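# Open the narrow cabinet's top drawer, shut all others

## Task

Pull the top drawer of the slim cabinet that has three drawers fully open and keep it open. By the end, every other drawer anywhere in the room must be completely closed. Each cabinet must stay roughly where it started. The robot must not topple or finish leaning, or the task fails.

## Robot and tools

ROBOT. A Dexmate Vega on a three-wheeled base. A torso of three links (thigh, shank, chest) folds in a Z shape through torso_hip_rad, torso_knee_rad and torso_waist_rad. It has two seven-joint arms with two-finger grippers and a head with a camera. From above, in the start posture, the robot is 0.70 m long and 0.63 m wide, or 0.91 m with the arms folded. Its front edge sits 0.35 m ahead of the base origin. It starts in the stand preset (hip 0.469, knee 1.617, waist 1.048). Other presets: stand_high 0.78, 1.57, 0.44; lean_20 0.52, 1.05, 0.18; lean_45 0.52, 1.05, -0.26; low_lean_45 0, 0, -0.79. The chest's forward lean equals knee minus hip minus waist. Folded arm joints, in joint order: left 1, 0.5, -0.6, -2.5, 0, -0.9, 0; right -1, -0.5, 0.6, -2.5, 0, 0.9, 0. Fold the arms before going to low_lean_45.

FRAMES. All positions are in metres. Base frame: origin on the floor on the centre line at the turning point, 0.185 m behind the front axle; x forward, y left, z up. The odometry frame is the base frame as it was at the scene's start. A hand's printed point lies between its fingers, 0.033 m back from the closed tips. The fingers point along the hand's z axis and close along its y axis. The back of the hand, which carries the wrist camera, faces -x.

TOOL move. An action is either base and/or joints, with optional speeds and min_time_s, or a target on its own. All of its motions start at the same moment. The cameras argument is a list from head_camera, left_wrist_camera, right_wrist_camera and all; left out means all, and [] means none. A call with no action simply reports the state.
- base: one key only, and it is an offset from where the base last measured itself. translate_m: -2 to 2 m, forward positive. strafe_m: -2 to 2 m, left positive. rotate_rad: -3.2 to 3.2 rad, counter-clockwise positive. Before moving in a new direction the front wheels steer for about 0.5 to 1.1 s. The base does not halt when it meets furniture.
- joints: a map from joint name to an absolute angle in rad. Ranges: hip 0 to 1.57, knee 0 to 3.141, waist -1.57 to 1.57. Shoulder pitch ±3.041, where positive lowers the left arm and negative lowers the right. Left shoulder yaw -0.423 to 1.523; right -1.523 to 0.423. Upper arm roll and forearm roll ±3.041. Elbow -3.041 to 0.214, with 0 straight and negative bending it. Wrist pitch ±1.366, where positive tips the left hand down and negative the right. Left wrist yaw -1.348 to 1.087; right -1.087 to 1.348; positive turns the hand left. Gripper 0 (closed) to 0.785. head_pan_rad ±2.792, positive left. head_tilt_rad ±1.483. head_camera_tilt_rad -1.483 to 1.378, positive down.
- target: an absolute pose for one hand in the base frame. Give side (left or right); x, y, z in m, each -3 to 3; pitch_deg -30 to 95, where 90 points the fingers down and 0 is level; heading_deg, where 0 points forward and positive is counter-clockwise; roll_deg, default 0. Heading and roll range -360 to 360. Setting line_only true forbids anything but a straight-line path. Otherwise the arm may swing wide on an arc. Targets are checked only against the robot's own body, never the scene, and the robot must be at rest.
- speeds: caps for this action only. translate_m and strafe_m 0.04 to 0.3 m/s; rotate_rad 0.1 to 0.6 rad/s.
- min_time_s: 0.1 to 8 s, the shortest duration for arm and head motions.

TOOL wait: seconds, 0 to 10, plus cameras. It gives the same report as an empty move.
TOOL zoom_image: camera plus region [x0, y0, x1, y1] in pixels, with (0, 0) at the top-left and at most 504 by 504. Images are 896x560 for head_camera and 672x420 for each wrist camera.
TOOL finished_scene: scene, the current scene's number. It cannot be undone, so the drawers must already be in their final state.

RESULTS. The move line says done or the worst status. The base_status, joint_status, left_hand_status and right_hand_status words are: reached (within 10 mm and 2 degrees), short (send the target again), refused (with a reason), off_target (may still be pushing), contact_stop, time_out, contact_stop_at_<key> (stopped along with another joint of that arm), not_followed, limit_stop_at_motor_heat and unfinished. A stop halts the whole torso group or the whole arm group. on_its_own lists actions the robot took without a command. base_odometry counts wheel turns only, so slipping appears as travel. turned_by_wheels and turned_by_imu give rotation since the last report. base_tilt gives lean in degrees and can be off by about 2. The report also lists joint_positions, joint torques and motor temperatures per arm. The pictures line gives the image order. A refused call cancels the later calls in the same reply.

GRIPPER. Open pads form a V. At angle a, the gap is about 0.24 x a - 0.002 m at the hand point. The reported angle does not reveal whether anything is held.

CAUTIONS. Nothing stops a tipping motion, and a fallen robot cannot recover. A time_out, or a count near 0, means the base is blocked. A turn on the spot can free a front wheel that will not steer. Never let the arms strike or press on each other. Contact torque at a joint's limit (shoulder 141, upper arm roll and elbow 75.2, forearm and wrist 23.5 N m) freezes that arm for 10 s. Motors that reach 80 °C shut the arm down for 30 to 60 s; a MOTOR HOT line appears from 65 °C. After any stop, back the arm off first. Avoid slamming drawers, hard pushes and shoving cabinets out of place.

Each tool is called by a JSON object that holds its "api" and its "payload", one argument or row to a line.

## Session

{"api": "move", "payload": {
  "joints": {"head_pan_rad":1.3,"head_camera_tilt_rad":0.4},
  "cameras": ["head_camera"]
}}

{"api": "move", "payload": {
  "joints": {"head_pan_rad":-1.3},
  "cameras": ["head_camera"]
}}

Scene clock: 1.53 s.
Joint torques (N m): left_arm=[5.19 -1.44 -0.58 -2.9 0.13 -1.93 -0.11] | right_arm=[-5.01 -1.11 0.23 -2.5 0.24 2.28 -0.13]
Motor temperatures (°C): left_arm=[31 31 31 26 40 35 41] | right_arm=[30 27 33 31 36 36 33]
move: done
base_odometry: x=+0.000 y=+0.000 heading=+0.000
turned_by_wheels: +0.000
turned_by_imu: +0.000
base_tilt: forward=+0.1 right=+0.7
base_status: not commanded
joint_positions: torso_hip_rad=+0.469 torso_knee_rad=+1.617 torso_waist_rad=+1.048 left_shoulder_pitch_rad=+2.189 left_shoulder_yaw_rad=-0.007 left_upper_arm_roll_rad=+0.016 left_elbow_rad=-1.090 left_forearm_roll_rad=+0.013 left_wrist_pitch_rad=-0.515 left_wrist_yaw_rad=+0.020 left_gripper_rad=+0.005 right_shoulder_pitch_rad=-2.209 right_shoulder_yaw_rad=-0.016 right_upper_arm_roll_rad=+0.009 right_elbow_rad=-1.106 right_forearm_roll_rad=-0.010 right_wrist_pitch_rad=+0.494 right_wrist_yaw_rad=-0.018 right_gripper_rad=+0.005 head_pan_rad=+1.300 head_tilt_rad=+0.000 head_camera_tilt_rad=+0.400
joint_status: all done
chest: x=-0.0111 y=+0.0000 z=+1.4155 quat_wxyz=(+0.999, +0.000, +0.050, +0.000) (m; base frame)
left_hand: x=+0.2066 y=+0.2195 z=+0.6100 quat_wxyz=(+0.429, +0.002, +0.903, +0.000) pitch_deg=+39.1 heading_deg=-0.2 roll_deg=+0.1 back=up (m; base frame)
right_hand: x=+0.1929 y=-0.2468 z=+0.6050 quat_wxyz=(+0.418, -0.007, +0.908, -0.015) pitch_deg=+40.6 heading_deg=-1.6 roll_deg=-2.5 back=up (m; base frame)
pictures: head_camera

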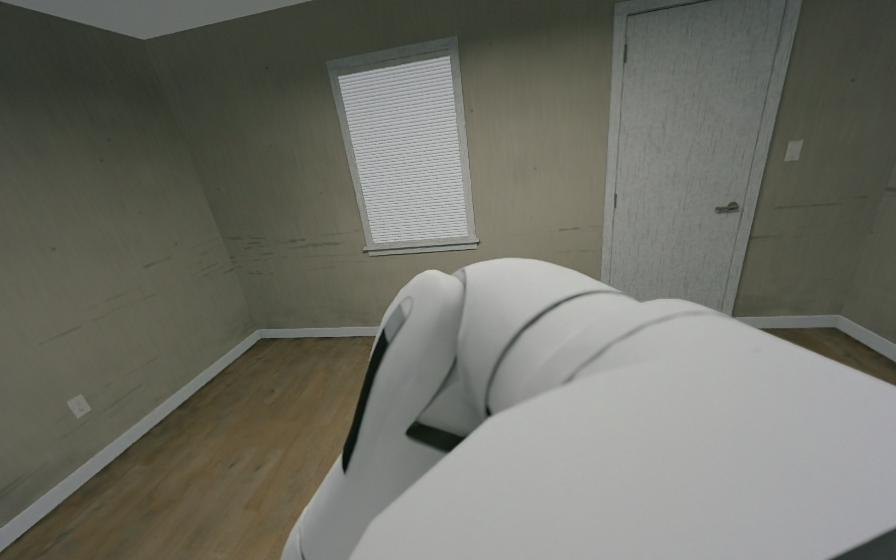

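Scene clock: 3.93 s.
Joint torques (N m): left_arm=[3.93 -1.3 -0.87 -3.13 0.2 -2.24 -0.05] | right_arm=[-3.96 -1.65 0.41 -1.94 0.14 2.9 -0.13]
Motor temperatures (°C): left_arm=[31 31 31 26 40 35 41] | right_arm=[30 27 33 31 36 36 33]
move: done
base_odometry: x=+0.000 y=+0.000 heading=+0.000
turned_by_wheels: +0.000
turned_by_imu: +0.000
base_tilt: forward=+0.0 right=+0.7
base_status: not commanded
joint_positions: torso_hip_rad=+0.469 torso_knee_rad=+1.617 torso_waist_rad=+1.048 left_shoulder_pitch_rad=+2.189 left_shoulder_yaw_rad=-0.007 left_upper_arm_roll_rad=+0.016 left_elbow_rad=-1.090 left_forearm_roll_rad=+0.013 left_wrist_pitch_rad=-0.515 left_wrist_yaw_rad=+0.020 left_gripper_rad=+0.005 right_shoulder_pitch_rad=-2.209 right_shoulder_yaw_rad=-0.016 right_upper_arm_roll_rad=+0.009 right_elbow_rad=-1.106 right_forearm_roll_rad=-0.010 right_wrist_pitch_rad=+0.494 right_wrist_yaw_rad=-0.018 right_gripper_rad=+0.005 head_pan_rad=-1.300 head_tilt_rad=+0.000 head_camera_tilt_rad=+0.400
joint_status: all done
chest: x=-0.0111 y=+0.0000 z=+1.4155 quat_wxyz=(+0.999, +0.000, +0.050, +0.000) (m; base frame)
left_hand: x=+0.2066 y=+0.2195 z=+0.6100 quat_wxyz=(+0.429, +0.002, +0.903, +0.000) pitch_deg=+39.1 heading_deg=-0.2 roll_deg=+0.1 back=up (m; base frame)
right_hand: x=+0.1929 y=-0.2468 z=+0.6050 quat_wxyz=(+0.418, -0.007, +0.908, -0.015) pitch_deg=+40.6 heading_deg=-1.6 roll_deg=-2.5 back=up (m; base frame)
pictures: head_camera

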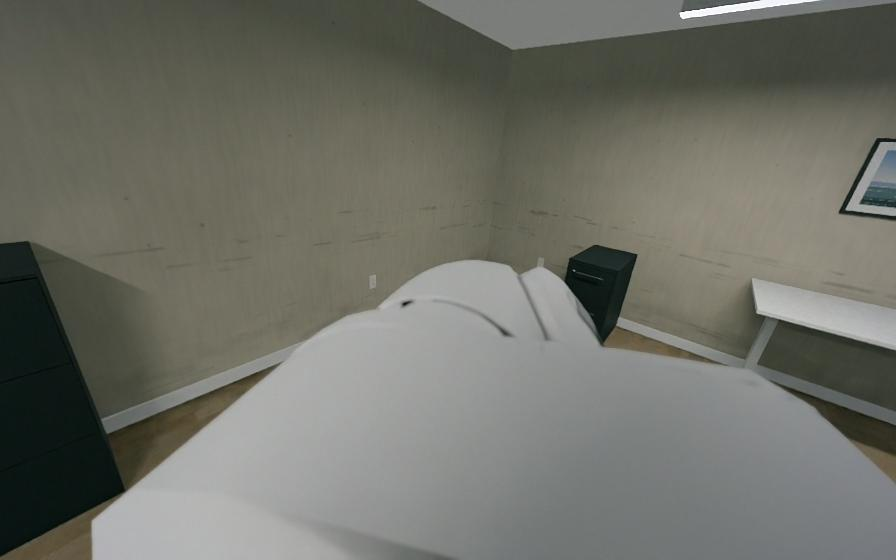

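{"api": "move", "payload": {
  "base": {"rotate_rad":2.8},
  "joints": {"head_pan_rad":0,"head_camera_tilt_rad":0.4,"torso_hip_rad":0.2,"torso_knee_rad":0.73,"torso_waist_rad":0.18,"left_shoulder_yaw_rad":0.35,"left_shoulder_pitch_rad":1.03,"left_elbow_rad":-0.7,"right_shoulder_yaw_rad":-0.35,"right_shoulder_pitch_rad":-1.3},
  "cameras": ["head_camera"]
}}

Scene clock: 10.57 s.
Joint torques (N m): left_arm=[-23.3 9.82 -4.66 -5.8 -0.42 -2.45 0.33] | right_arm=[24.97 -9.24 3.8 -5.45 0.35 2.46 -0.8]
Motor temperatures (°C): left_arm=[31 31 31 26 40 35 41] | right_arm=[30 27 33 31 36 36 33]
move: done
base_odometry: x=+0.003 y=+0.000 heading=+2.809
turned_by_wheels: +2.809
turned_by_imu: +2.793
base_tilt: forward=+0.1 right=+0.8
base_status: done
joint_positions: torso_hip_rad=+0.200 torso_knee_rad=+0.730 torso_waist_rad=+0.180 left_shoulder_pitch_rad=+1.031 left_shoulder_yaw_rad=+0.350 left_upper_arm_roll_rad=+0.016 left_elbow_rad=-0.700 left_forearm_roll_rad=+0.013 left_wrist_pitch_rad=-0.515 left_wrist_yaw_rad=+0.020 left_gripper_rad=+0.005 right_shoulder_pitch_rad=-1.301 right_shoulder_yaw_rad=-0.350 right_upper_arm_roll_rad=+0.009 right_elbow_rad=-1.106 right_forearm_roll_rad=-0.010 right_wrist_pitch_rad=+0.494 right_wrist_yaw_rad=-0.018 right_gripper_rad=+0.005 head_pan_rad=+0.000 head_tilt_rad=+0.000 head_camera_tilt_rad=+0.400
joint_status: all done
chest: x=-0.0679 y=+0.0000 z=+1.1907 quat_wxyz=(+0.985, +0.000, +0.174, +0.000) (m; base frame)
left_hand: x=+0.6363 y=+0.4479 z=+0.6592 quat_wxyz=(+0.635, +0.092, +0.751, +0.156) pitch_deg=+8.3 heading_deg=+6.8 roll_deg=+20.8 back=up (m; base frame)
right_hand: x=+0.5919 y=-0.3841 z=+0.7035 quat_wxyz=(+0.679, -0.125, +0.712, -0.127) pitch_deg=+2.5 heading_deg=-0.6 roll_deg=-20.6 back=up (m; base frame)
pictures: head_camera

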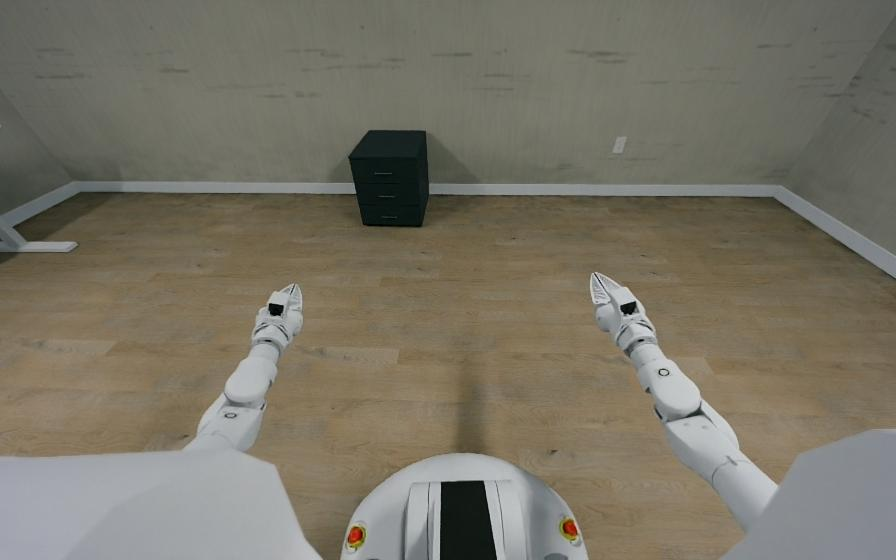

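{"api": "move", "payload": {
  "base": {"translate_m":1.38},
  "joints": {"left_shoulder_pitch_rad":1.03,"left_shoulder_yaw_rad":0.306,"left_upper_arm_roll_rad":0.306,"left_elbow_rad":-0.5,"left_forearm_roll_rad":1.172,"left_wrist_pitch_rad":-0.163,"left_wrist_yaw_rad":0.463,"left_gripper_rad":0.28},
  "cameras": []
}}

{"api": "move", "payload": {
  "target": {"side":"left","x":0.46,"y":0.41,"z":0.43,"pitch_deg":30,"heading_deg":0,"roll_deg":-90,"line_only":true},
  "cameras": ["head_camera","left_wrist_camera"]
}}

Scene clock: 17.90 s.
Joint torques (N m): left_arm=[-20.44 2.31 -1.15 -3.19 -0.28 0.11 1.42] | right_arm=[24.29 -8.06 3.88 -4.48 0.34 2.77 -0.73]
Motor temperatures (°C): left_arm=[31 31 31 26 40 35 41] | right_arm=[30 27 33 31 36 36 33]
move: done
base_odometry: x=-1.302 y=+0.449 heading=+2.809
turned_by_wheels: +0.001
turned_by_imu: -0.001
base_tilt: forward=+0.0 right=+0.8
base_status: done
joint_positions: torso_hip_rad=+0.200 torso_knee_rad=+0.730 torso_waist_rad=+0.180 left_shoulder_pitch_rad=+1.030 left_shoulder_yaw_rad=+0.306 left_upper_arm_roll_rad=+0.306 left_elbow_rad=-0.500 left_forearm_roll_rad=+1.172 left_wrist_pitch_rad=-0.163 left_wrist_yaw_rad=+0.463 left_gripper_rad=+0.280 right_shoulder_pitch_rad=-1.300 right_shoulder_yaw_rad=-0.350 right_upper_arm_roll_rad=+0.009 right_elbow_rad=-1.106 right_forearm_roll_rad=-0.010 right_wrist_pitch_rad=+0.494 right_wrist_yaw_rad=-0.018 right_gripper_rad=+0.005 head_pan_rad=+0.000 head_tilt_rad=+0.000 head_camera_tilt_rad=+0.400
joint_status: all done
chest: x=-0.0678 y=+0.0000 z=+1.1907 quat_wxyz=(+0.985, +0.000, +0.174, +0.000) (m; base frame)
left_hand: x=+0.5384 y=+0.3307 z=+0.4679 quat_wxyz=(+0.391, +0.603, +0.592, +0.366) pitch_deg=+25.2 heading_deg=-2.4 roll_deg=+88.7 (m; base frame)
right_hand: x=+0.5919 y=-0.3841 z=+0.7035 quat_wxyz=(+0.679, -0.125, +0.712, -0.127) pitch_deg=+2.5 heading_deg=-0.6 roll_deg=-20.6 back=up (m; base frame)
pictures: none
No camera images: "cameras" was empty.

Scene clock: 19.97 s.
Joint torques (N m): left_arm=[-8.12 9.35 -6.49 -1.58 -1.04 -0.24 1.31] | right_arm=[24.21 -8.33 3.88 -5.39 0.36 2.84 -0.95]
Motor temperatures (°C): left_arm=[31 31 31 26 40 35 41] | right_arm=[30 27 33 31 36 36 33]
move: done
base_odometry: x=-1.302 y=+0.449 heading=+2.809
turned_by_wheels: +0.000
turned_by_imu: +0.000
base_tilt: forward=+0.0 right=+0.8
base_status: not commanded
joint_positions: torso_hip_rad=+0.200 torso_knee_rad=+0.730 torso_waist_rad=+0.180 left_shoulder_pitch_rad=+1.087 left_shoulder_yaw_rad=+0.403 left_upper_arm_roll_rad=+0.289 left_elbow_rad=-0.396 left_forearm_roll_rad=+1.152 left_wrist_pitch_rad=-0.265 left_wrist_yaw_rad=+0.522 left_gripper_rad=+0.280 right_shoulder_pitch_rad=-1.300 right_shoulder_yaw_rad=-0.350 right_upper_arm_roll_rad=+0.009 right_elbow_rad=-1.106 right_forearm_roll_rad=-0.010 right_wrist_pitch_rad=+0.494 right_wrist_yaw_rad=-0.018 right_gripper_rad=+0.005 head_pan_rad=+0.000 head_tilt_rad=+0.000 head_camera_tilt_rad=+0.400
joint_status: not commanded
chest: x=-0.0678 y=+0.0000 z=+1.1907 quat_wxyz=(+0.985, +0.000, +0.174, +0.000) (m; base frame)
left_hand: x=+0.4616 y=+0.4081 z=+0.4306 quat_wxyz=(+0.354, +0.612, +0.612, +0.354) pitch_deg=+29.9 heading_deg=-0.1 roll_deg=+90.0 (m; base frame)
left_hand_status: reached (straight line, planned for 1.0 s): 3 mm and 0.1 deg off.
right_hand: x=+0.5919 y=-0.3841 z=+0.7035 quat_wxyz=(+0.679, -0.125, +0.712, -0.127) pitch_deg=+2.5 heading_deg=-0.6 roll_deg=-20.6 back=up (m; base frame)
pictures: head_camera, left_wrist_camera

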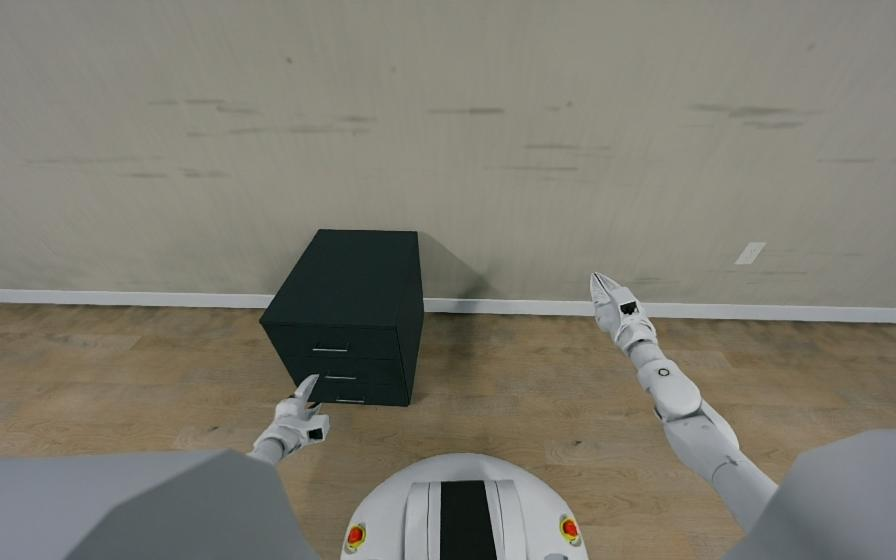

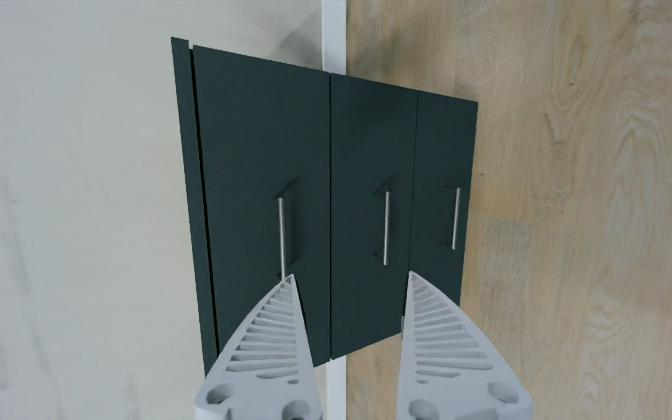

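{"api": "move", "payload": {
  "base": {"translate_m":0.152},
  "cameras": ["left_wrist_camera","head_camera"]
}}

Scene clock: 22.30 s.
Joint torques (N m): left_arm=[-16.51 7.19 -6.56 -4.32 -0.97 -1.49 1.39] | right_arm=[23.77 -7.15 3.81 -5.27 0.46 2.6 -0.67]
Motor temperatures (°C): left_arm=[31 31 31 26 40 35 41] | right_arm=[30 27 33 31 36 36 33]
move: done
base_odometry: x=-1.445 y=+0.499 heading=+2.810
turned_by_wheels: +0.001
turned_by_imu: +0.001
base_tilt: forward=+0.0 right=+0.7
base_status: done
joint_positions: torso_hip_rad=+0.200 torso_knee_rad=+0.730 torso_waist_rad=+0.180 left_shoulder_pitch_rad=+1.087 left_shoulder_yaw_rad=+0.405 left_upper_arm_roll_rad=+0.289 left_elbow_rad=-0.392 left_forearm_roll_rad=+1.152 left_wrist_pitch_rad=-0.267 left_wrist_yaw_rad=+0.524 left_gripper_rad=+0.280 right_shoulder_pitch_rad=-1.300 right_shoulder_yaw_rad=-0.350 right_upper_arm_roll_rad=+0.009 right_elbow_rad=-1.106 right_forearm_roll_rad=-0.010 right_wrist_pitch_rad=+0.494 right_wrist_yaw_rad=-0.018 right_gripper_rad=+0.005 head_pan_rad=+0.000 head_tilt_rad=+0.000 head_camera_tilt_rad=+0.400
joint_status: not commanded
chest: x=-0.0678 y=+0.0000 z=+1.1907 quat_wxyz=(+0.985, +0.000, +0.174, +0.000) (m; base frame)
left_hand: x=+0.4596 y=+0.4099 z=+0.4297 quat_wxyz=(+0.353, +0.613, +0.612, +0.353) pitch_deg=+30.1 heading_deg=+0.0 roll_deg=-90.0 (m; base frame)
right_hand: x=+0.5919 y=-0.3841 z=+0.7035 quat_wxyz=(+0.679, -0.125, +0.712, -0.127) pitch_deg=+2.5 heading_deg=-0.6 roll_deg=-20.6 back=up (m; base frame)
pictures: head_camera, left_wrist_camera

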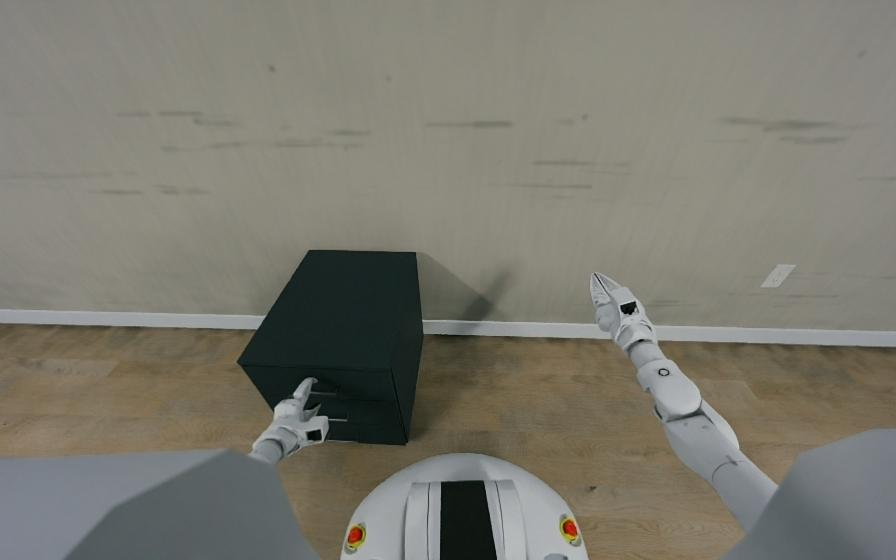

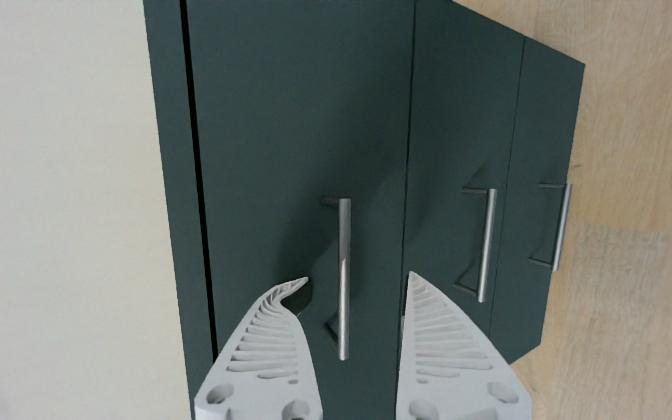

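{"api": "move", "payload": {
  "joints": {"left_gripper_rad":0.0},
  "cameras": []
}}

{"api": "move", "payload": {
  "base": {"translate_m":-0.32},
  "speeds": {"translate_m":0.14},
  "cameras": []
}}

{"api": "move", "payload": {
  "base": {"translate_m":-0.13},
  "speeds": {"translate_m":0.09},
  "cameras": ["left_wrist_camera","head_camera"]
}}

Scene clock: 23.37 s.
Joint torques (N m): left_arm=[-12.31 8.08 -5.5 -0.04 -0.36 -0.02 0.03] | right_arm=[24.38 -7.6 3.49 -5.4 0.47 2.35 -0.87]
Motor temperatures (°C): left_arm=[31 31 31 26 40 35 41] | right_arm=[30 27 33 31 36 37 33]
move: done
base_odometry: x=-1.445 y=+0.499 heading=+2.810
turned_by_wheels: +0.000
turned_by_imu: +0.000
base_tilt: forward=+0.0 right=+0.8
base_status: not commanded
joint_positions: torso_hip_rad=+0.200 torso_knee_rad=+0.730 torso_waist_rad=+0.180 left_shoulder_pitch_rad=+1.087 left_shoulder_yaw_rad=+0.405 left_upper_arm_roll_rad=+0.289 left_elbow_rad=-0.392 left_forearm_roll_rad=+1.152 left_wrist_pitch_rad=-0.267 left_wrist_yaw_rad=+0.524 left_gripper_rad=+0.000 right_shoulder_pitch_rad=-1.300 right_shoulder_yaw_rad=-0.350 right_upper_arm_roll_rad=+0.009 right_elbow_rad=-1.106 right_forearm_roll_rad=-0.010 right_wrist_pitch_rad=+0.494 right_wrist_yaw_rad=-0.018 right_gripper_rad=+0.005 head_pan_rad=+0.000 head_tilt_rad=+0.000 head_camera_tilt_rad=+0.400
joint_status: all done
chest: x=-0.0679 y=+0.0000 z=+1.1907 quat_wxyz=(+0.985, +0.000, +0.174, +0.000) (m; base frame)
left_hand: x=+0.4600 y=+0.4099 z=+0.4302 quat_wxyz=(+0.354, +0.612, +0.612, +0.354) pitch_deg=+30.0 heading_deg=+0.0 roll_deg=+90.0 (m; base frame)
right_hand: x=+0.5919 y=-0.3841 z=+0.7035 quat_wxyz=(+0.679, -0.125, +0.712, -0.127) pitch_deg=+2.5 heading_deg=-0.6 roll_deg=-20.6 back=up (m; base frame)
pictures: none
No camera images: "cameras" was empty.

Scene clock: 26.77 s.
Joint torques (N m): left_arm=[-7.87 3.94 -0.73 -1.72 1.35 -2.73 0.2] | right_arm=[22.31 -6.91 3.75 -5.43 0.39 2.76 -0.54]
Motor temperatures (°C): left_arm=[31 31 31 26 40 35 41] | right_arm=[30 27 33 31 36 37 33]
move: done
base_odometry: x=-1.143 y=+0.395 heading=+2.811
turned_by_wheels: +0.001
turned_by_imu: +0.002
base_tilt: forward=+0.0 right=+0.8
base_status: done
joint_positions: torso_hip_rad=+0.200 torso_knee_rad=+0.730 torso_waist_rad=+0.180 left_shoulder_pitch_rad=+1.087 left_shoulder_yaw_rad=+0.405 left_upper_arm_roll_rad=+0.288 left_elbow_rad=-0.392 left_forearm_roll_rad=+1.152 left_wrist_pitch_rad=-0.266 left_wrist_yaw_rad=+0.524 left_gripper_rad=+0.000 right_shoulder_pitch_rad=-1.300 right_shoulder_yaw_rad=-0.350 right_upper_arm_roll_rad=+0.009 right_elbow_rad=-1.106 right_forearm_roll_rad=-0.010 right_wrist_pitch_rad=+0.494 right_wrist_yaw_rad=-0.018 right_gripper_rad=+0.005 head_pan_rad=+0.000 head_tilt_rad=+0.000 head_camera_tilt_rad=+0.400
joint_status: not commanded
chest: x=-0.0679 y=+0.0000 z=+1.1907 quat_wxyz=(+0.985, +0.000, +0.174, +0.000) (m; base frame)
left_hand: x=+0.4601 y=+0.4106 z=+0.4303 quat_wxyz=(+0.353, +0.612, +0.612, +0.354) pitch_deg=+30.0 heading_deg=+0.1 roll_deg=-90.0 (m; base frame)
right_hand: x=+0.5919 y=-0.3841 z=+0.7036 quat_wxyz=(+0.679, -0.125, +0.712, -0.127) pitch_deg=+2.5 heading_deg=-0.6 roll_deg=-20.6 back=up (m; base frame)
pictures: none
No camera images: "cameras" was empty.

Scene clock: 29.27 s.
Joint torques (N m): left_arm=[-10.67 4.25 -2.64 -2.16 -0.48 -0.86 0.68] | right_arm=[22.63 -7.63 3.51 -5.63 0.45 3.35 -0.79]
Motor temperatures (°C): left_arm=[31 31 31 26 40 35 41] | right_arm=[30 27 33 31 36 37 33]
move: done
base_odometry: x=-1.019 y=+0.353 heading=+2.812
turned_by_wheels: +0.001
turned_by_imu: +0.001
base_tilt: forward=+0.1 right=+0.7
base_status: done
joint_positions: torso_hip_rad=+0.200 torso_knee_rad=+0.730 torso_waist_rad=+0.180 left_shoulder_pitch_rad=+1.087 left_shoulder_yaw_rad=+0.405 left_upper_arm_roll_rad=+0.288 left_elbow_rad=-0.392 left_forearm_roll_rad=+1.152 left_wrist_pitch_rad=-0.267 left_wrist_yaw_rad=+0.524 left_gripper_rad=+0.000 right_shoulder_pitch_rad=-1.300 right_shoulder_yaw_rad=-0.350 right_upper_arm_roll_rad=+0.009 right_elbow_rad=-1.106 right_forearm_roll_rad=-0.010 right_wrist_pitch_rad=+0.494 right_wrist_yaw_rad=-0.018 right_gripper_rad=+0.005 head_pan_rad=+0.000 head_tilt_rad=+0.000 head_camera_tilt_rad=+0.400
joint_status: not commanded
chest: x=-0.0679 y=+0.0000 z=+1.1907 quat_wxyz=(+0.985, +0.000, +0.174, +0.000) (m; base frame)
left_hand: x=+0.4600 y=+0.4101 z=+0.4302 quat_wxyz=(+0.354, +0.612, +0.612, +0.354) pitch_deg=+30.0 heading_deg=+0.0 roll_deg=-90.0 (m; base frame)
right_hand: x=+0.5919 y=-0.3841 z=+0.7036 quat_wxyz=(+0.679, -0.125, +0.712, -0.127) pitch_deg=+2.5 heading_deg=-0.6 roll_deg=-20.6 back=up (m; base frame)
pictures: head_camera, left_wrist_camera

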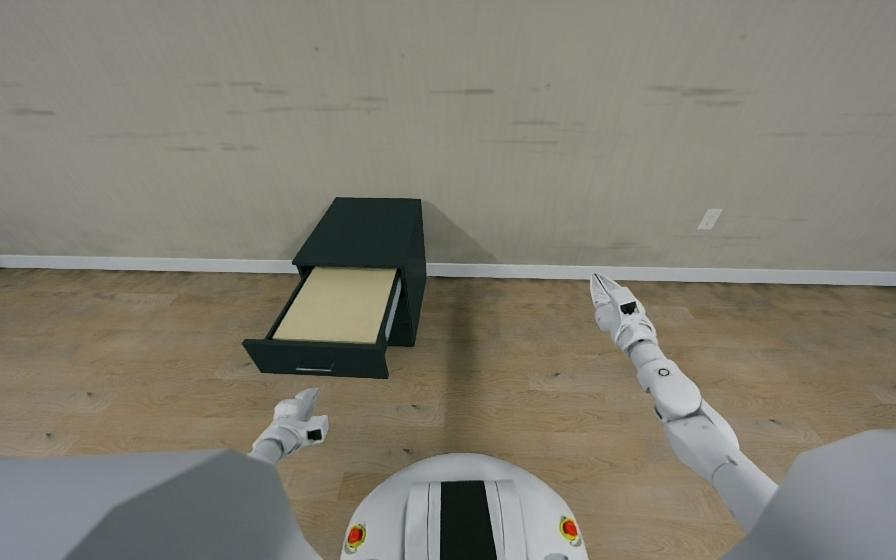

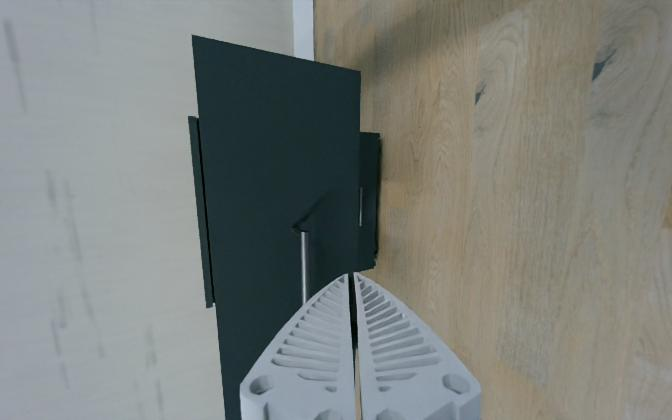

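{"api": "finished_scene", "payload": {
  "scene": 2
}}

The scene is finished: the task was done.


## Next scene

The same job, from a new start.

{"api": "move", "payload": {
  "joints": {"head_pan_rad":1.4,"head_camera_tilt_rad":0.4},
  "cameras": ["head_camera"]
}}

Scene clock: 1.60 s.
Joint torques (N m): left_arm=[4.79 -0.38 -1.07 -2.6 -0.11 -2.23 0.04] | right_arm=[-4.57 -1.89 0.11 -2.25 0.11 2.25 0.07]
Motor temperatures (°C): left_arm=[31 31 31 26 40 35 41] | right_arm=[29 27 32 31 36 36 33]
move: done
base_odometry: x=+0.000 y=+0.000 heading=+0.000
turned_by_wheels: +0.000
turned_by_imu: +0.000
base_tilt: forward=+0.0 right=+0.8
base_status: not commanded
joint_positions: torso_hip_rad=+0.469 torso_knee_rad=+1.617 torso_waist_rad=+1.048 left_shoulder_pitch_rad=+2.199 left_shoulder_yaw_rad=+0.008 left_upper_arm_roll_rad=-0.009 left_elbow_rad=-1.083 left_forearm_roll_rad=+0.016 left_wrist_pitch_rad=-0.484 left_wrist_yaw_rad=+0.004 left_gripper_rad=+0.005 right_shoulder_pitch_rad=-2.209 right_shoulder_yaw_rad=+0.017 right_upper_arm_roll_rad=-0.013 right_elbow_rad=-1.119 right_forearm_roll_rad=-0.015 right_wrist_pitch_rad=+0.484 right_wrist_yaw_rad=-0.019 right_gripper_rad=+0.005 head_pan_rad=+1.400 head_tilt_rad=+0.000 head_camera_tilt_rad=+0.400
joint_status: all done
chest: x=-0.0111 y=+0.0000 z=+1.4155 quat_wxyz=(+0.999, +0.000, +0.050, +0.000) (m; base frame)
left_hand: x=+0.1862 y=+0.2374 z=+0.5952 quat_wxyz=(+0.407, +0.009, +0.913, +0.007) pitch_deg=+41.9 heading_deg=+0.4 roll_deg=+1.6 back=up (m; base frame)
right_hand: x=+0.1977 y=-0.2171 z=+0.6067 quat_wxyz=(+0.419, +0.002, +0.908, +0.001) pitch_deg=+40.4 heading_deg=+0.0 roll_deg=+0.2 back=up (m; base frame)
pictures: head_camera

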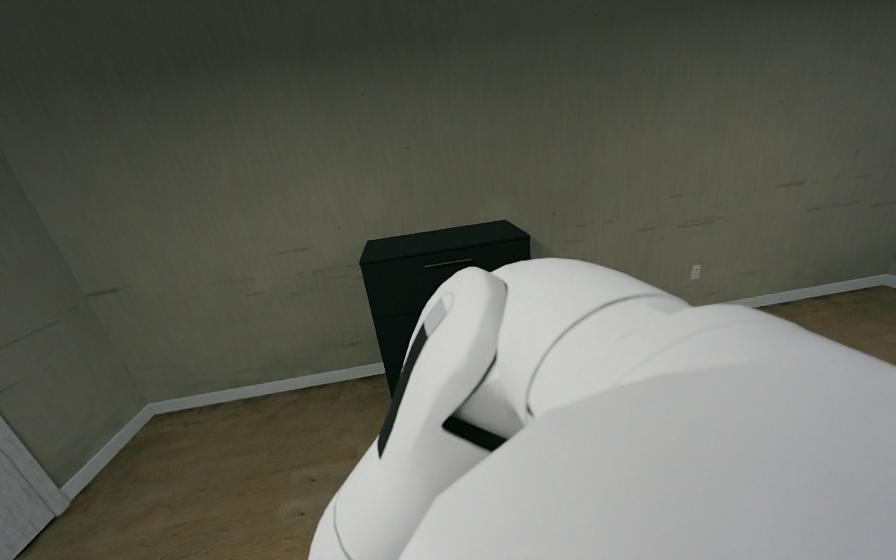

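{"api": "move", "payload": {
  "base": {"rotate_rad":-1.62},
  "joints": {"head_pan_rad":0,"head_camera_tilt_rad":0.4,"torso_hip_rad":0.2,"torso_knee_rad":0.73,"torso_waist_rad":0.18,"left_shoulder_yaw_rad":0.35,"left_shoulder_pitch_rad":1.03,"left_elbow_rad":-0.7,"right_shoulder_yaw_rad":-0.35,"right_shoulder_pitch_rad":-1.3},
  "cameras": ["head_camera"]
}}

Scene clock: 7.40 s.
Joint torques (N m): left_arm=[-24.55 8.66 -3.83 -4.91 -0.36 -1.76 0.29] | right_arm=[24.13 -7.54 3.63 -5.8 0.38 3.11 -0.56]
Motor temperatures (°C): left_arm=[31 31 31 26 40 35 41] | right_arm=[30 27 32 31 36 36 33]
move: done
base_odometry: x=+0.002 y=+0.001 heading=-1.625
turned_by_wheels: -1.625
turned_by_imu: -1.616
base_tilt: forward=+0.0 right=+0.7
base_status: done
joint_positions: torso_hip_rad=+0.200 torso_knee_rad=+0.730 torso_waist_rad=+0.180 left_shoulder_pitch_rad=+1.034 left_shoulder_yaw_rad=+0.348 left_upper_arm_roll_rad=-0.009 left_elbow_rad=-0.702 left_forearm_roll_rad=+0.016 left_wrist_pitch_rad=-0.484 left_wrist_yaw_rad=+0.004 left_gripper_rad=+0.005 right_shoulder_pitch_rad=-1.301 right_shoulder_yaw_rad=-0.350 right_upper_arm_roll_rad=-0.013 right_elbow_rad=-1.119 right_forearm_roll_rad=-0.015 right_wrist_pitch_rad=+0.484 right_wrist_yaw_rad=-0.019 right_gripper_rad=+0.005 head_pan_rad=+0.000 head_tilt_rad=+0.000 head_camera_tilt_rad=+0.400
joint_status: all done
chest: x=-0.0679 y=+0.0000 z=+1.1907 quat_wxyz=(+0.985, +0.000, +0.174, +0.000) (m; base frame)
left_hand: x=+0.6317 y=+0.4594 z=+0.6481 quat_wxyz=(+0.623, +0.086, +0.761, +0.158) pitch_deg=+10.0 heading_deg=+7.8 roll_deg=+20.6 back=up (m; base frame)
right_hand: x=+0.5935 y=-0.3678 z=+0.7014 quat_wxyz=(+0.679, -0.135, +0.712, -0.120) pitch_deg=+2.9 heading_deg=+0.7 roll_deg=-20.7 back=up (m; base frame)
pictures: head_camera

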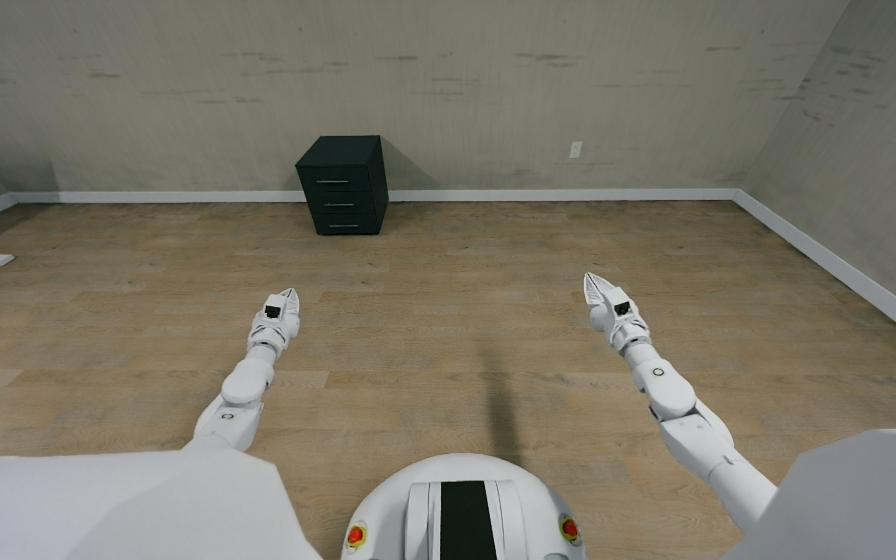

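{"api": "move", "payload": {
  "base": {"strafe_m":0.29},
  "joints": {"left_shoulder_pitch_rad":1.03,"left_shoulder_yaw_rad":0.306,"left_upper_arm_roll_rad":0.306,"left_elbow_rad":-0.407,"left_forearm_roll_rad":0.9,"left_wrist_pitch_rad":-0.163,"left_wrist_yaw_rad":0.463,"left_gripper_rad":0.28},
  "cameras": ["head_camera"]
}}

{"api": "move", "payload": {
  "base": {"translate_m":1.2},
  "joints": {"left_forearm_roll_rad":1.172},
  "cameras": ["head_camera","left_wrist_camera"]
}}

Scene clock: 12.07 s.
Joint torques (N m): left_arm=[-20.02 2.91 -0.59 -2.3 -0.1 0.08 1.51] | right_arm=[25.35 -8.05 4.22 -6.08 0.39 2.67 -0.62]
Motor temperatures (°C): left_arm=[31 31 31 26 40 35 41] | right_arm=[30 27 32 31 36 36 33]
move: done
base_odometry: x=+0.290 y=-0.013 heading=-1.617
turned_by_wheels: +0.007
turned_by_imu: +0.003
base_tilt: forward=+0.1 right=+0.8
base_status: done
joint_positions: torso_hip_rad=+0.200 torso_knee_rad=+0.730 torso_waist_rad=+0.180 left_shoulder_pitch_rad=+1.030 left_shoulder_yaw_rad=+0.306 left_upper_arm_roll_rad=+0.304 left_elbow_rad=-0.408 left_forearm_roll_rad=+0.896 left_wrist_pitch_rad=-0.165 left_wrist_yaw_rad=+0.460 left_gripper_rad=+0.280 right_shoulder_pitch_rad=-1.300 right_shoulder_yaw_rad=-0.350 right_upper_arm_roll_rad=-0.013 right_elbow_rad=-1.119 right_forearm_roll_rad=-0.015 right_wrist_pitch_rad=+0.484 right_wrist_yaw_rad=-0.019 right_gripper_rad=+0.005 head_pan_rad=+0.000 head_tilt_rad=+0.000 head_camera_tilt_rad=+0.400
joint_status: all done
chest: x=-0.0679 y=+0.0000 z=+1.1907 quat_wxyz=(+0.985, +0.000, +0.174, +0.000) (m; base frame)
left_hand: x=+0.5044 y=+0.3989 z=+0.4415 quat_wxyz=(+0.370, +0.503, +0.695, +0.357) pitch_deg=+28.1 heading_deg=+8.1 roll_deg=+79.9 (m; base frame)
right_hand: x=+0.5938 y=-0.3679 z=+0.7018 quat_wxyz=(+0.679, -0.135, +0.712, -0.120) pitch_deg=+2.8 heading_deg=+0.7 roll_deg=-20.8 back=up (m; base frame)
pictures: head_camera

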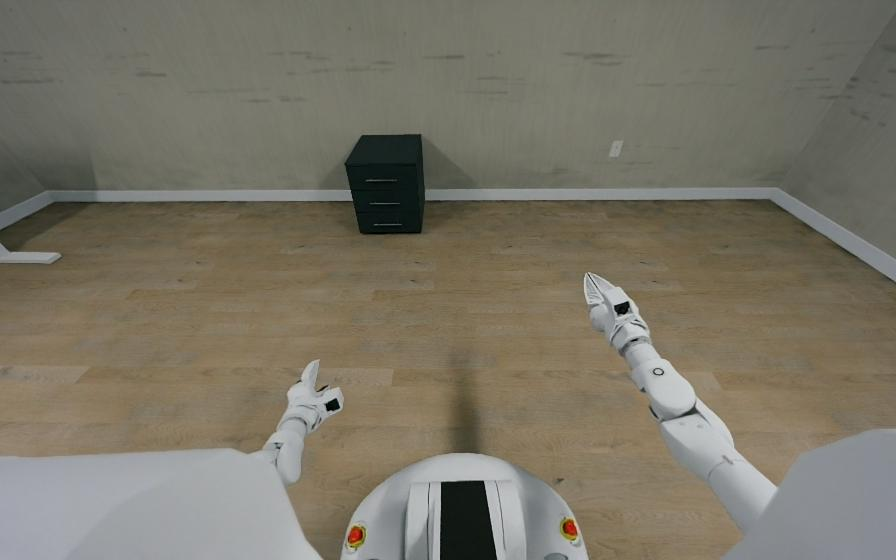

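Scene clock: 18.10 s.
Joint torques (N m): left_arm=[-17.99 1.93 0.04 -3.16 -0.44 -0.3 1.02] | right_arm=[22.94 -7.17 4.45 -5.42 0.47 3.33 -0.71]
Motor temperatures (°C): left_arm=[31 31 31 26 40 35 41] | right_arm=[30 27 32 31 36 36 33]
move: done
base_odometry: x=+0.235 y=-1.212 heading=-1.618
turned_by_wheels: -0.001
turned_by_imu: -0.004
base_tilt: forward=+0.1 right=+0.8
base_status: done
joint_positions: torso_hip_rad=+0.200 torso_knee_rad=+0.730 torso_waist_rad=+0.180 left_shoulder_pitch_rad=+1.030 left_shoulder_yaw_rad=+0.306 left_upper_arm_roll_rad=+0.306 left_elbow_rad=-0.407 left_forearm_roll_rad=+1.172 left_wrist_pitch_rad=-0.163 left_wrist_yaw_rad=+0.463 left_gripper_rad=+0.280 right_shoulder_pitch_rad=-1.300 right_shoulder_yaw_rad=-0.350 right_upper_arm_roll_rad=-0.013 right_elbow_rad=-1.119 right_forearm_roll_rad=-0.015 right_wrist_pitch_rad=+0.484 right_wrist_yaw_rad=-0.019 right_gripper_rad=+0.005 head_pan_rad=+0.000 head_tilt_rad=+0.000 head_camera_tilt_rad=+0.400
joint_status: all done
chest: x=-0.0678 y=+0.0000 z=+1.1907 quat_wxyz=(+0.985, +0.000, +0.174, +0.000) (m; base frame)
left_hand: x=+0.4989 y=+0.3555 z=+0.4293 quat_wxyz=(+0.353, +0.613, +0.613, +0.353) pitch_deg=+30.1 heading_deg=+0.1 roll_deg=-90.0 (m; base frame)
right_hand: x=+0.5938 y=-0.3679 z=+0.7018 quat_wxyz=(+0.679, -0.135, +0.712, -0.120) pitch_deg=+2.9 heading_deg=+0.7 roll_deg=-20.8 back=up (m; base frame)
pictures: head_camera, left_wrist_camera

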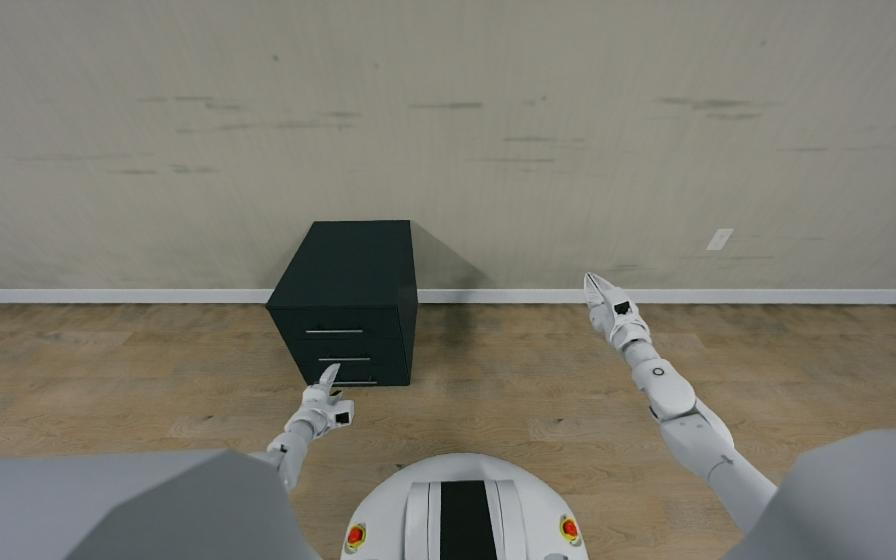

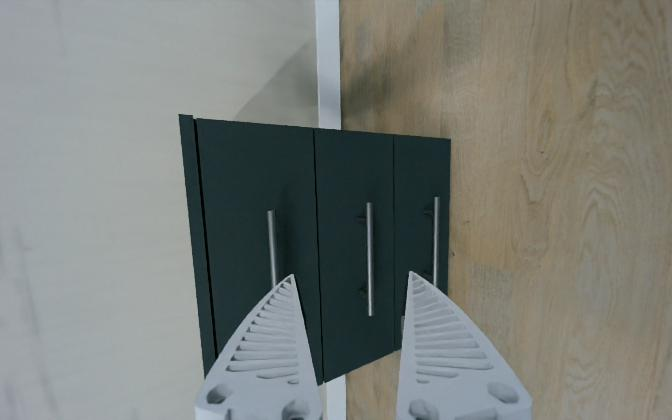

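{"api": "move", "payload": {
  "target": {"side":"left","x":0.465,"y":0.4,"z":0.43,"pitch_deg":30,"heading_deg":0,"roll_deg":-90,"line_only":true},
  "cameras": []
}}

{"api": "move", "payload": {
  "base": {"translate_m":0.226},
  "cameras": ["head_camera","left_wrist_camera"]
}}

Scene clock: 20.23 s.
Joint torques (N m): left_arm=[-8.07 10.16 -7.9 -3.45 -0.97 -0.44 1.22] | right_arm=[22.51 -7.13 4.22 -5.65 0.37 3.6 -0.69]
Motor temperatures (°C): left_arm=[31 31 31 26 40 35 41] | right_arm=[30 27 32 31 36 36 33]
move: done
base_odometry: x=+0.235 y=-1.212 heading=-1.618
turned_by_wheels: +0.000
turned_by_imu: +0.000
base_tilt: forward=+0.1 right=+0.7
base_status: not commanded
joint_positions: torso_hip_rad=+0.200 torso_knee_rad=+0.730 torso_waist_rad=+0.180 left_shoulder_pitch_rad=+1.114 left_shoulder_yaw_rad=+0.392 left_upper_arm_roll_rad=+0.275 left_elbow_rad=-0.464 left_forearm_roll_rad=+1.152 left_wrist_pitch_rad=-0.231 left_wrist_yaw_rad=+0.481 left_gripper_rad=+0.280 right_shoulder_pitch_rad=-1.300 right_shoulder_yaw_rad=-0.350 right_upper_arm_roll_rad=-0.013 right_elbow_rad=-1.119 right_forearm_roll_rad=-0.015 right_wrist_pitch_rad=+0.484 right_wrist_yaw_rad=-0.019 right_gripper_rad=+0.005 head_pan_rad=+0.000 head_tilt_rad=+0.000 head_camera_tilt_rad=+0.400
joint_status: not commanded
chest: x=-0.0678 y=+0.0000 z=+1.1907 quat_wxyz=(+0.985, +0.000, +0.174, +0.000) (m; base frame)
left_hand: x=+0.4664 y=+0.3979 z=+0.4297 quat_wxyz=(+0.353, +0.612, +0.612, +0.353) pitch_deg=+30.0 heading_deg=+0.0 roll_deg=-90.0 (m; base frame)
left_hand_status: reached (straight line, planned for 0.7 s): 3 mm and 0.0 deg off.
right_hand: x=+0.5938 y=-0.3679 z=+0.7018 quat_wxyz=(+0.679, -0.135, +0.712, -0.120) pitch_deg=+2.9 heading_deg=+0.7 roll_deg=-20.8 back=up (m; base frame)
pictures: none
No camera images: "cameras" was empty.

Scene clock: 22.47 s.
Joint torques (N m): left_arm=[-13.55 7.81 -7.32 -4.97 -0.61 0.24 0.78] | right_arm=[22.71 -7.91 4.34 -6.61 0.42 2.39 -0.79]
Motor temperatures (°C): left_arm=[31 31 31 26 40 35 41] | right_arm=[30 27 32 31 36 36 33]
move: done
base_odometry: x=+0.224 y=-1.438 heading=-1.619
turned_by_wheels: +0.000
turned_by_imu: +0.000
base_tilt: forward=+0.1 right=+0.7
base_status: done
joint_positions: torso_hip_rad=+0.200 torso_knee_rad=+0.730 torso_waist_rad=+0.180 left_shoulder_pitch_rad=+1.118 left_shoulder_yaw_rad=+0.396 left_upper_arm_roll_rad=+0.274 left_elbow_rad=-0.466 left_forearm_roll_rad=+1.152 left_wrist_pitch_rad=-0.234 left_wrist_yaw_rad=+0.483 left_gripper_rad=+0.280 right_shoulder_pitch_rad=-1.300 right_shoulder_yaw_rad=-0.350 right_upper_arm_roll_rad=-0.013 right_elbow_rad=-1.119 right_forearm_roll_rad=-0.015 right_wrist_pitch_rad=+0.484 right_wrist_yaw_rad=-0.019 right_gripper_rad=+0.005 head_pan_rad=+0.000 head_tilt_rad=+0.000 head_camera_tilt_rad=+0.400
joint_status: not commanded
chest: x=-0.0679 y=+0.0000 z=+1.1907 quat_wxyz=(+0.985, +0.000, +0.174, +0.000) (m; base frame)
left_hand: x=+0.4648 y=+0.3999 z=+0.4298 quat_wxyz=(+0.353, +0.613, +0.612, +0.353) pitch_deg=+30.0 heading_deg=+0.0 roll_deg=-90.0 (m; base frame)
right_hand: x=+0.5938 y=-0.3679 z=+0.7018 quat_wxyz=(+0.679, -0.135, +0.712, -0.120) pitch_deg=+2.8 heading_deg=+0.7 roll_deg=-20.8 back=up (m; base frame)
pictures: head_camera, left_wrist_camera

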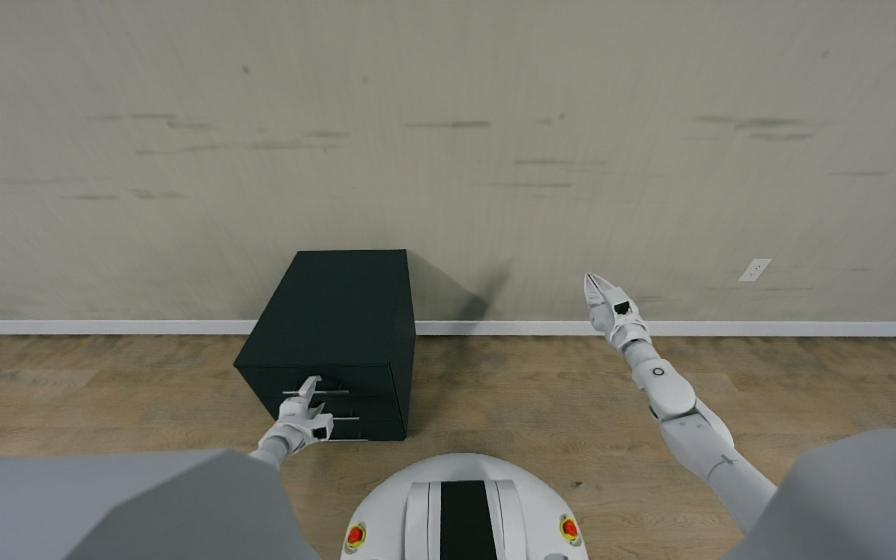

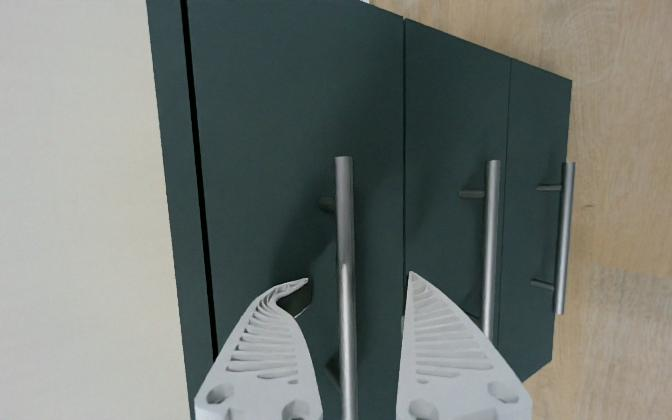

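Same as before.

{"api": "move", "payload": {
  "joints": {"left_gripper_rad":0.0},
  "cameras": []
}}

{"api": "move", "payload": {
  "base": {"translate_m":-0.32},
  "speeds": {"translate_m":0.14},
  "cameras": []
}}

{"api": "move", "payload": {
  "base": {"translate_m":-0.13},
  "speeds": {"translate_m":0.09},
  "cameras": ["left_wrist_camera","head_camera"]
}}

Scene clock: 23.47 s.
Joint torques (N m): left_arm=[-12.35 7.24 -5.99 -1.62 -0.24 0.18 0.4] | right_arm=[23.5 -6.25 4.05 -5.64 0.5 2.46 -0.56]
Motor temperatures (°C): left_arm=[31 31 31 26 40 35 41] | right_arm=[30 27 32 31 36 36 33]
move: done
base_odometry: x=+0.224 y=-1.438 heading=-1.619
turned_by_wheels: +0.000
turned_by_imu: +0.000
base_tilt: forward=+0.0 right=+0.7
base_status: not commanded
joint_positions: torso_hip_rad=+0.200 torso_knee_rad=+0.730 torso_waist_rad=+0.180 left_shoulder_pitch_rad=+1.117 left_shoulder_yaw_rad=+0.396 left_upper_arm_roll_rad=+0.274 left_elbow_rad=-0.466 left_forearm_roll_rad=+1.151 left_wrist_pitch_rad=-0.234 left_wrist_yaw_rad=+0.483 left_gripper_rad=+0.000 right_shoulder_pitch_rad=-1.300 right_shoulder_yaw_rad=-0.350 right_upper_arm_roll_rad=-0.013 right_elbow_rad=-1.119 right_forearm_roll_rad=-0.015 right_wrist_pitch_rad=+0.484 right_wrist_yaw_rad=-0.019 right_gripper_rad=+0.005 head_pan_rad=+0.000 head_tilt_rad=+0.000 head_camera_tilt_rad=+0.400
joint_status: all done
chest: x=-0.0679 y=+0.0000 z=+1.1907 quat_wxyz=(+0.985, +0.000, +0.174, +0.000) (m; base frame)
left_hand: x=+0.4650 y=+0.3999 z=+0.4301 quat_wxyz=(+0.354, +0.612, +0.612, +0.354) pitch_deg=+30.0 heading_deg=+0.0 roll_deg=+90.0 (m; base frame)
right_hand: x=+0.5938 y=-0.3679 z=+0.7018 quat_wxyz=(+0.679, -0.135, +0.712, -0.120) pitch_deg=+2.8 heading_deg=+0.7 roll_deg=-20.8 back=up (m; base frame)
pictures: none
No camera images: "cameras" was empty.

Scene clock: 26.70 s.
Joint torques (N m): left_arm=[-9.61 2.11 -2.49 -3.98 0.91 -2.35 -0.07] | right_arm=[23.23 -6.75 3.82 -5.18 0.32 2.51 -0.9]
Motor temperatures (°C): left_arm=[31 31 31 26 40 35 41] | right_arm=[30 27 32 31 36 36 33]
move: done
base_odometry: x=+0.239 y=-1.118 heading=-1.620
turned_by_wheels: -0.001
turned_by_imu: -0.001
base_tilt: forward=+0.1 right=+0.7
base_status: done
joint_positions: torso_hip_rad=+0.200 torso_knee_rad=+0.730 torso_waist_rad=+0.180 left_shoulder_pitch_rad=+1.117 left_shoulder_yaw_rad=+0.396 left_upper_arm_roll_rad=+0.274 left_elbow_rad=-0.466 left_forearm_roll_rad=+1.151 left_wrist_pitch_rad=-0.234 left_wrist_yaw_rad=+0.483 left_gripper_rad=+0.000 right_shoulder_pitch_rad=-1.300 right_shoulder_yaw_rad=-0.350 right_upper_arm_roll_rad=-0.013 right_elbow_rad=-1.119 right_forearm_roll_rad=-0.015 right_wrist_pitch_rad=+0.484 right_wrist_yaw_rad=-0.019 right_gripper_rad=+0.005 head_pan_rad=+0.000 head_tilt_rad=+0.000 head_camera_tilt_rad=+0.400
joint_status: not commanded
chest: x=-0.0680 y=+0.0000 z=+1.1907 quat_wxyz=(+0.985, +0.000, +0.174, +0.000) (m; base frame)
left_hand: x=+0.4651 y=+0.4005 z=+0.4302 quat_wxyz=(+0.353, +0.612, +0.612, +0.354) pitch_deg=+30.0 heading_deg=+0.1 roll_deg=-90.0 (m; base frame)
right_hand: x=+0.5938 y=-0.3679 z=+0.7019 quat_wxyz=(+0.679, -0.135, +0.712, -0.120) pitch_deg=+2.8 heading_deg=+0.7 roll_deg=-20.8 back=up (m; base frame)
pictures: none
No camera images: "cameras" was empty.

Scene clock: 29.10 s.
Joint torques (N m): left_arm=[-9.65 5.37 -1.9 -2.25 -0.48 -0.76 0.96] | right_arm=[22.59 -7.21 4.03 -5.27 0.39 2.82 -0.73]
Motor temperatures (°C): left_arm=[31 31 31 26 40 35 41] | right_arm=[30 27 32 31 36 36 33]
move: done
base_odometry: x=+0.246 y=-0.988 heading=-1.620
turned_by_wheels: -0.001
turned_by_imu: +0.000
base_tilt: forward=+0.0 right=+0.7
base_status: done
joint_positions: torso_hip_rad=+0.200 torso_knee_rad=+0.730 torso_waist_rad=+0.180 left_shoulder_pitch_rad=+1.117 left_shoulder_yaw_rad=+0.396 left_upper_arm_roll_rad=+0.274 left_elbow_rad=-0.466 left_forearm_roll_rad=+1.151 left_wrist_pitch_rad=-0.234 left_wrist_yaw_rad=+0.483 left_gripper_rad=+0.000 right_shoulder_pitch_rad=-1.300 right_shoulder_yaw_rad=-0.350 right_upper_arm_roll_rad=-0.013 right_elbow_rad=-1.119 right_forearm_roll_rad=-0.015 right_wrist_pitch_rad=+0.484 right_wrist_yaw_rad=-0.019 right_gripper_rad=+0.005 head_pan_rad=+0.000 head_tilt_rad=+0.000 head_camera_tilt_rad=+0.400
joint_status: not commanded
chest: x=-0.0679 y=+0.0000 z=+1.1907 quat_wxyz=(+0.985, +0.000, +0.174, +0.000) (m; base frame)
left_hand: x=+0.4650 y=+0.4001 z=+0.4301 quat_wxyz=(+0.354, +0.612, +0.612, +0.354) pitch_deg=+30.0 heading_deg=+0.0 roll_deg=-90.0 (m; base frame)
right_hand: x=+0.5938 y=-0.3679 z=+0.7018 quat_wxyz=(+0.679, -0.135, +0.712, -0.120) pitch_deg=+2.8 heading_deg=+0.7 roll_deg=-20.8 back=up (m; base frame)
pictures: head_camera, left_wrist_camera

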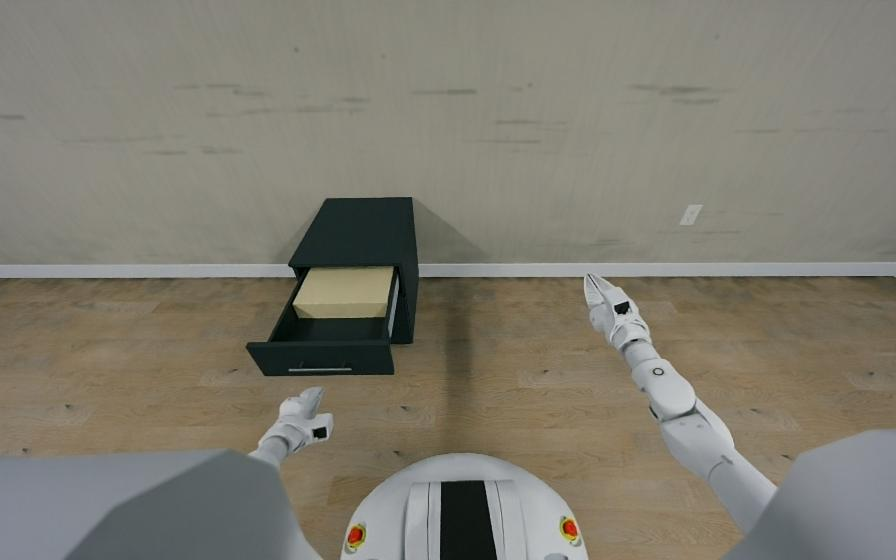

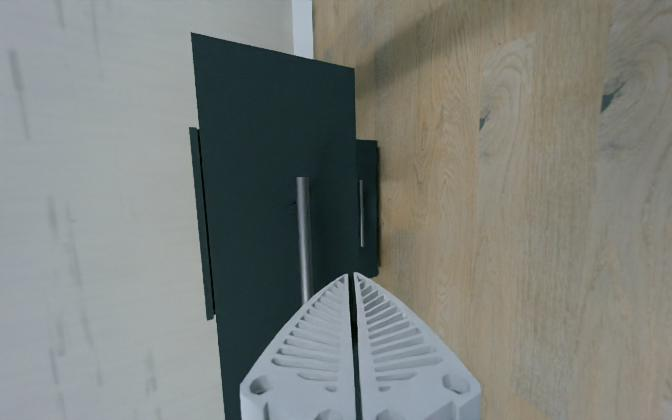

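{"api": "finished_scene", "payload": {
  "scene": 3
}}

The scene is finished: the task was done.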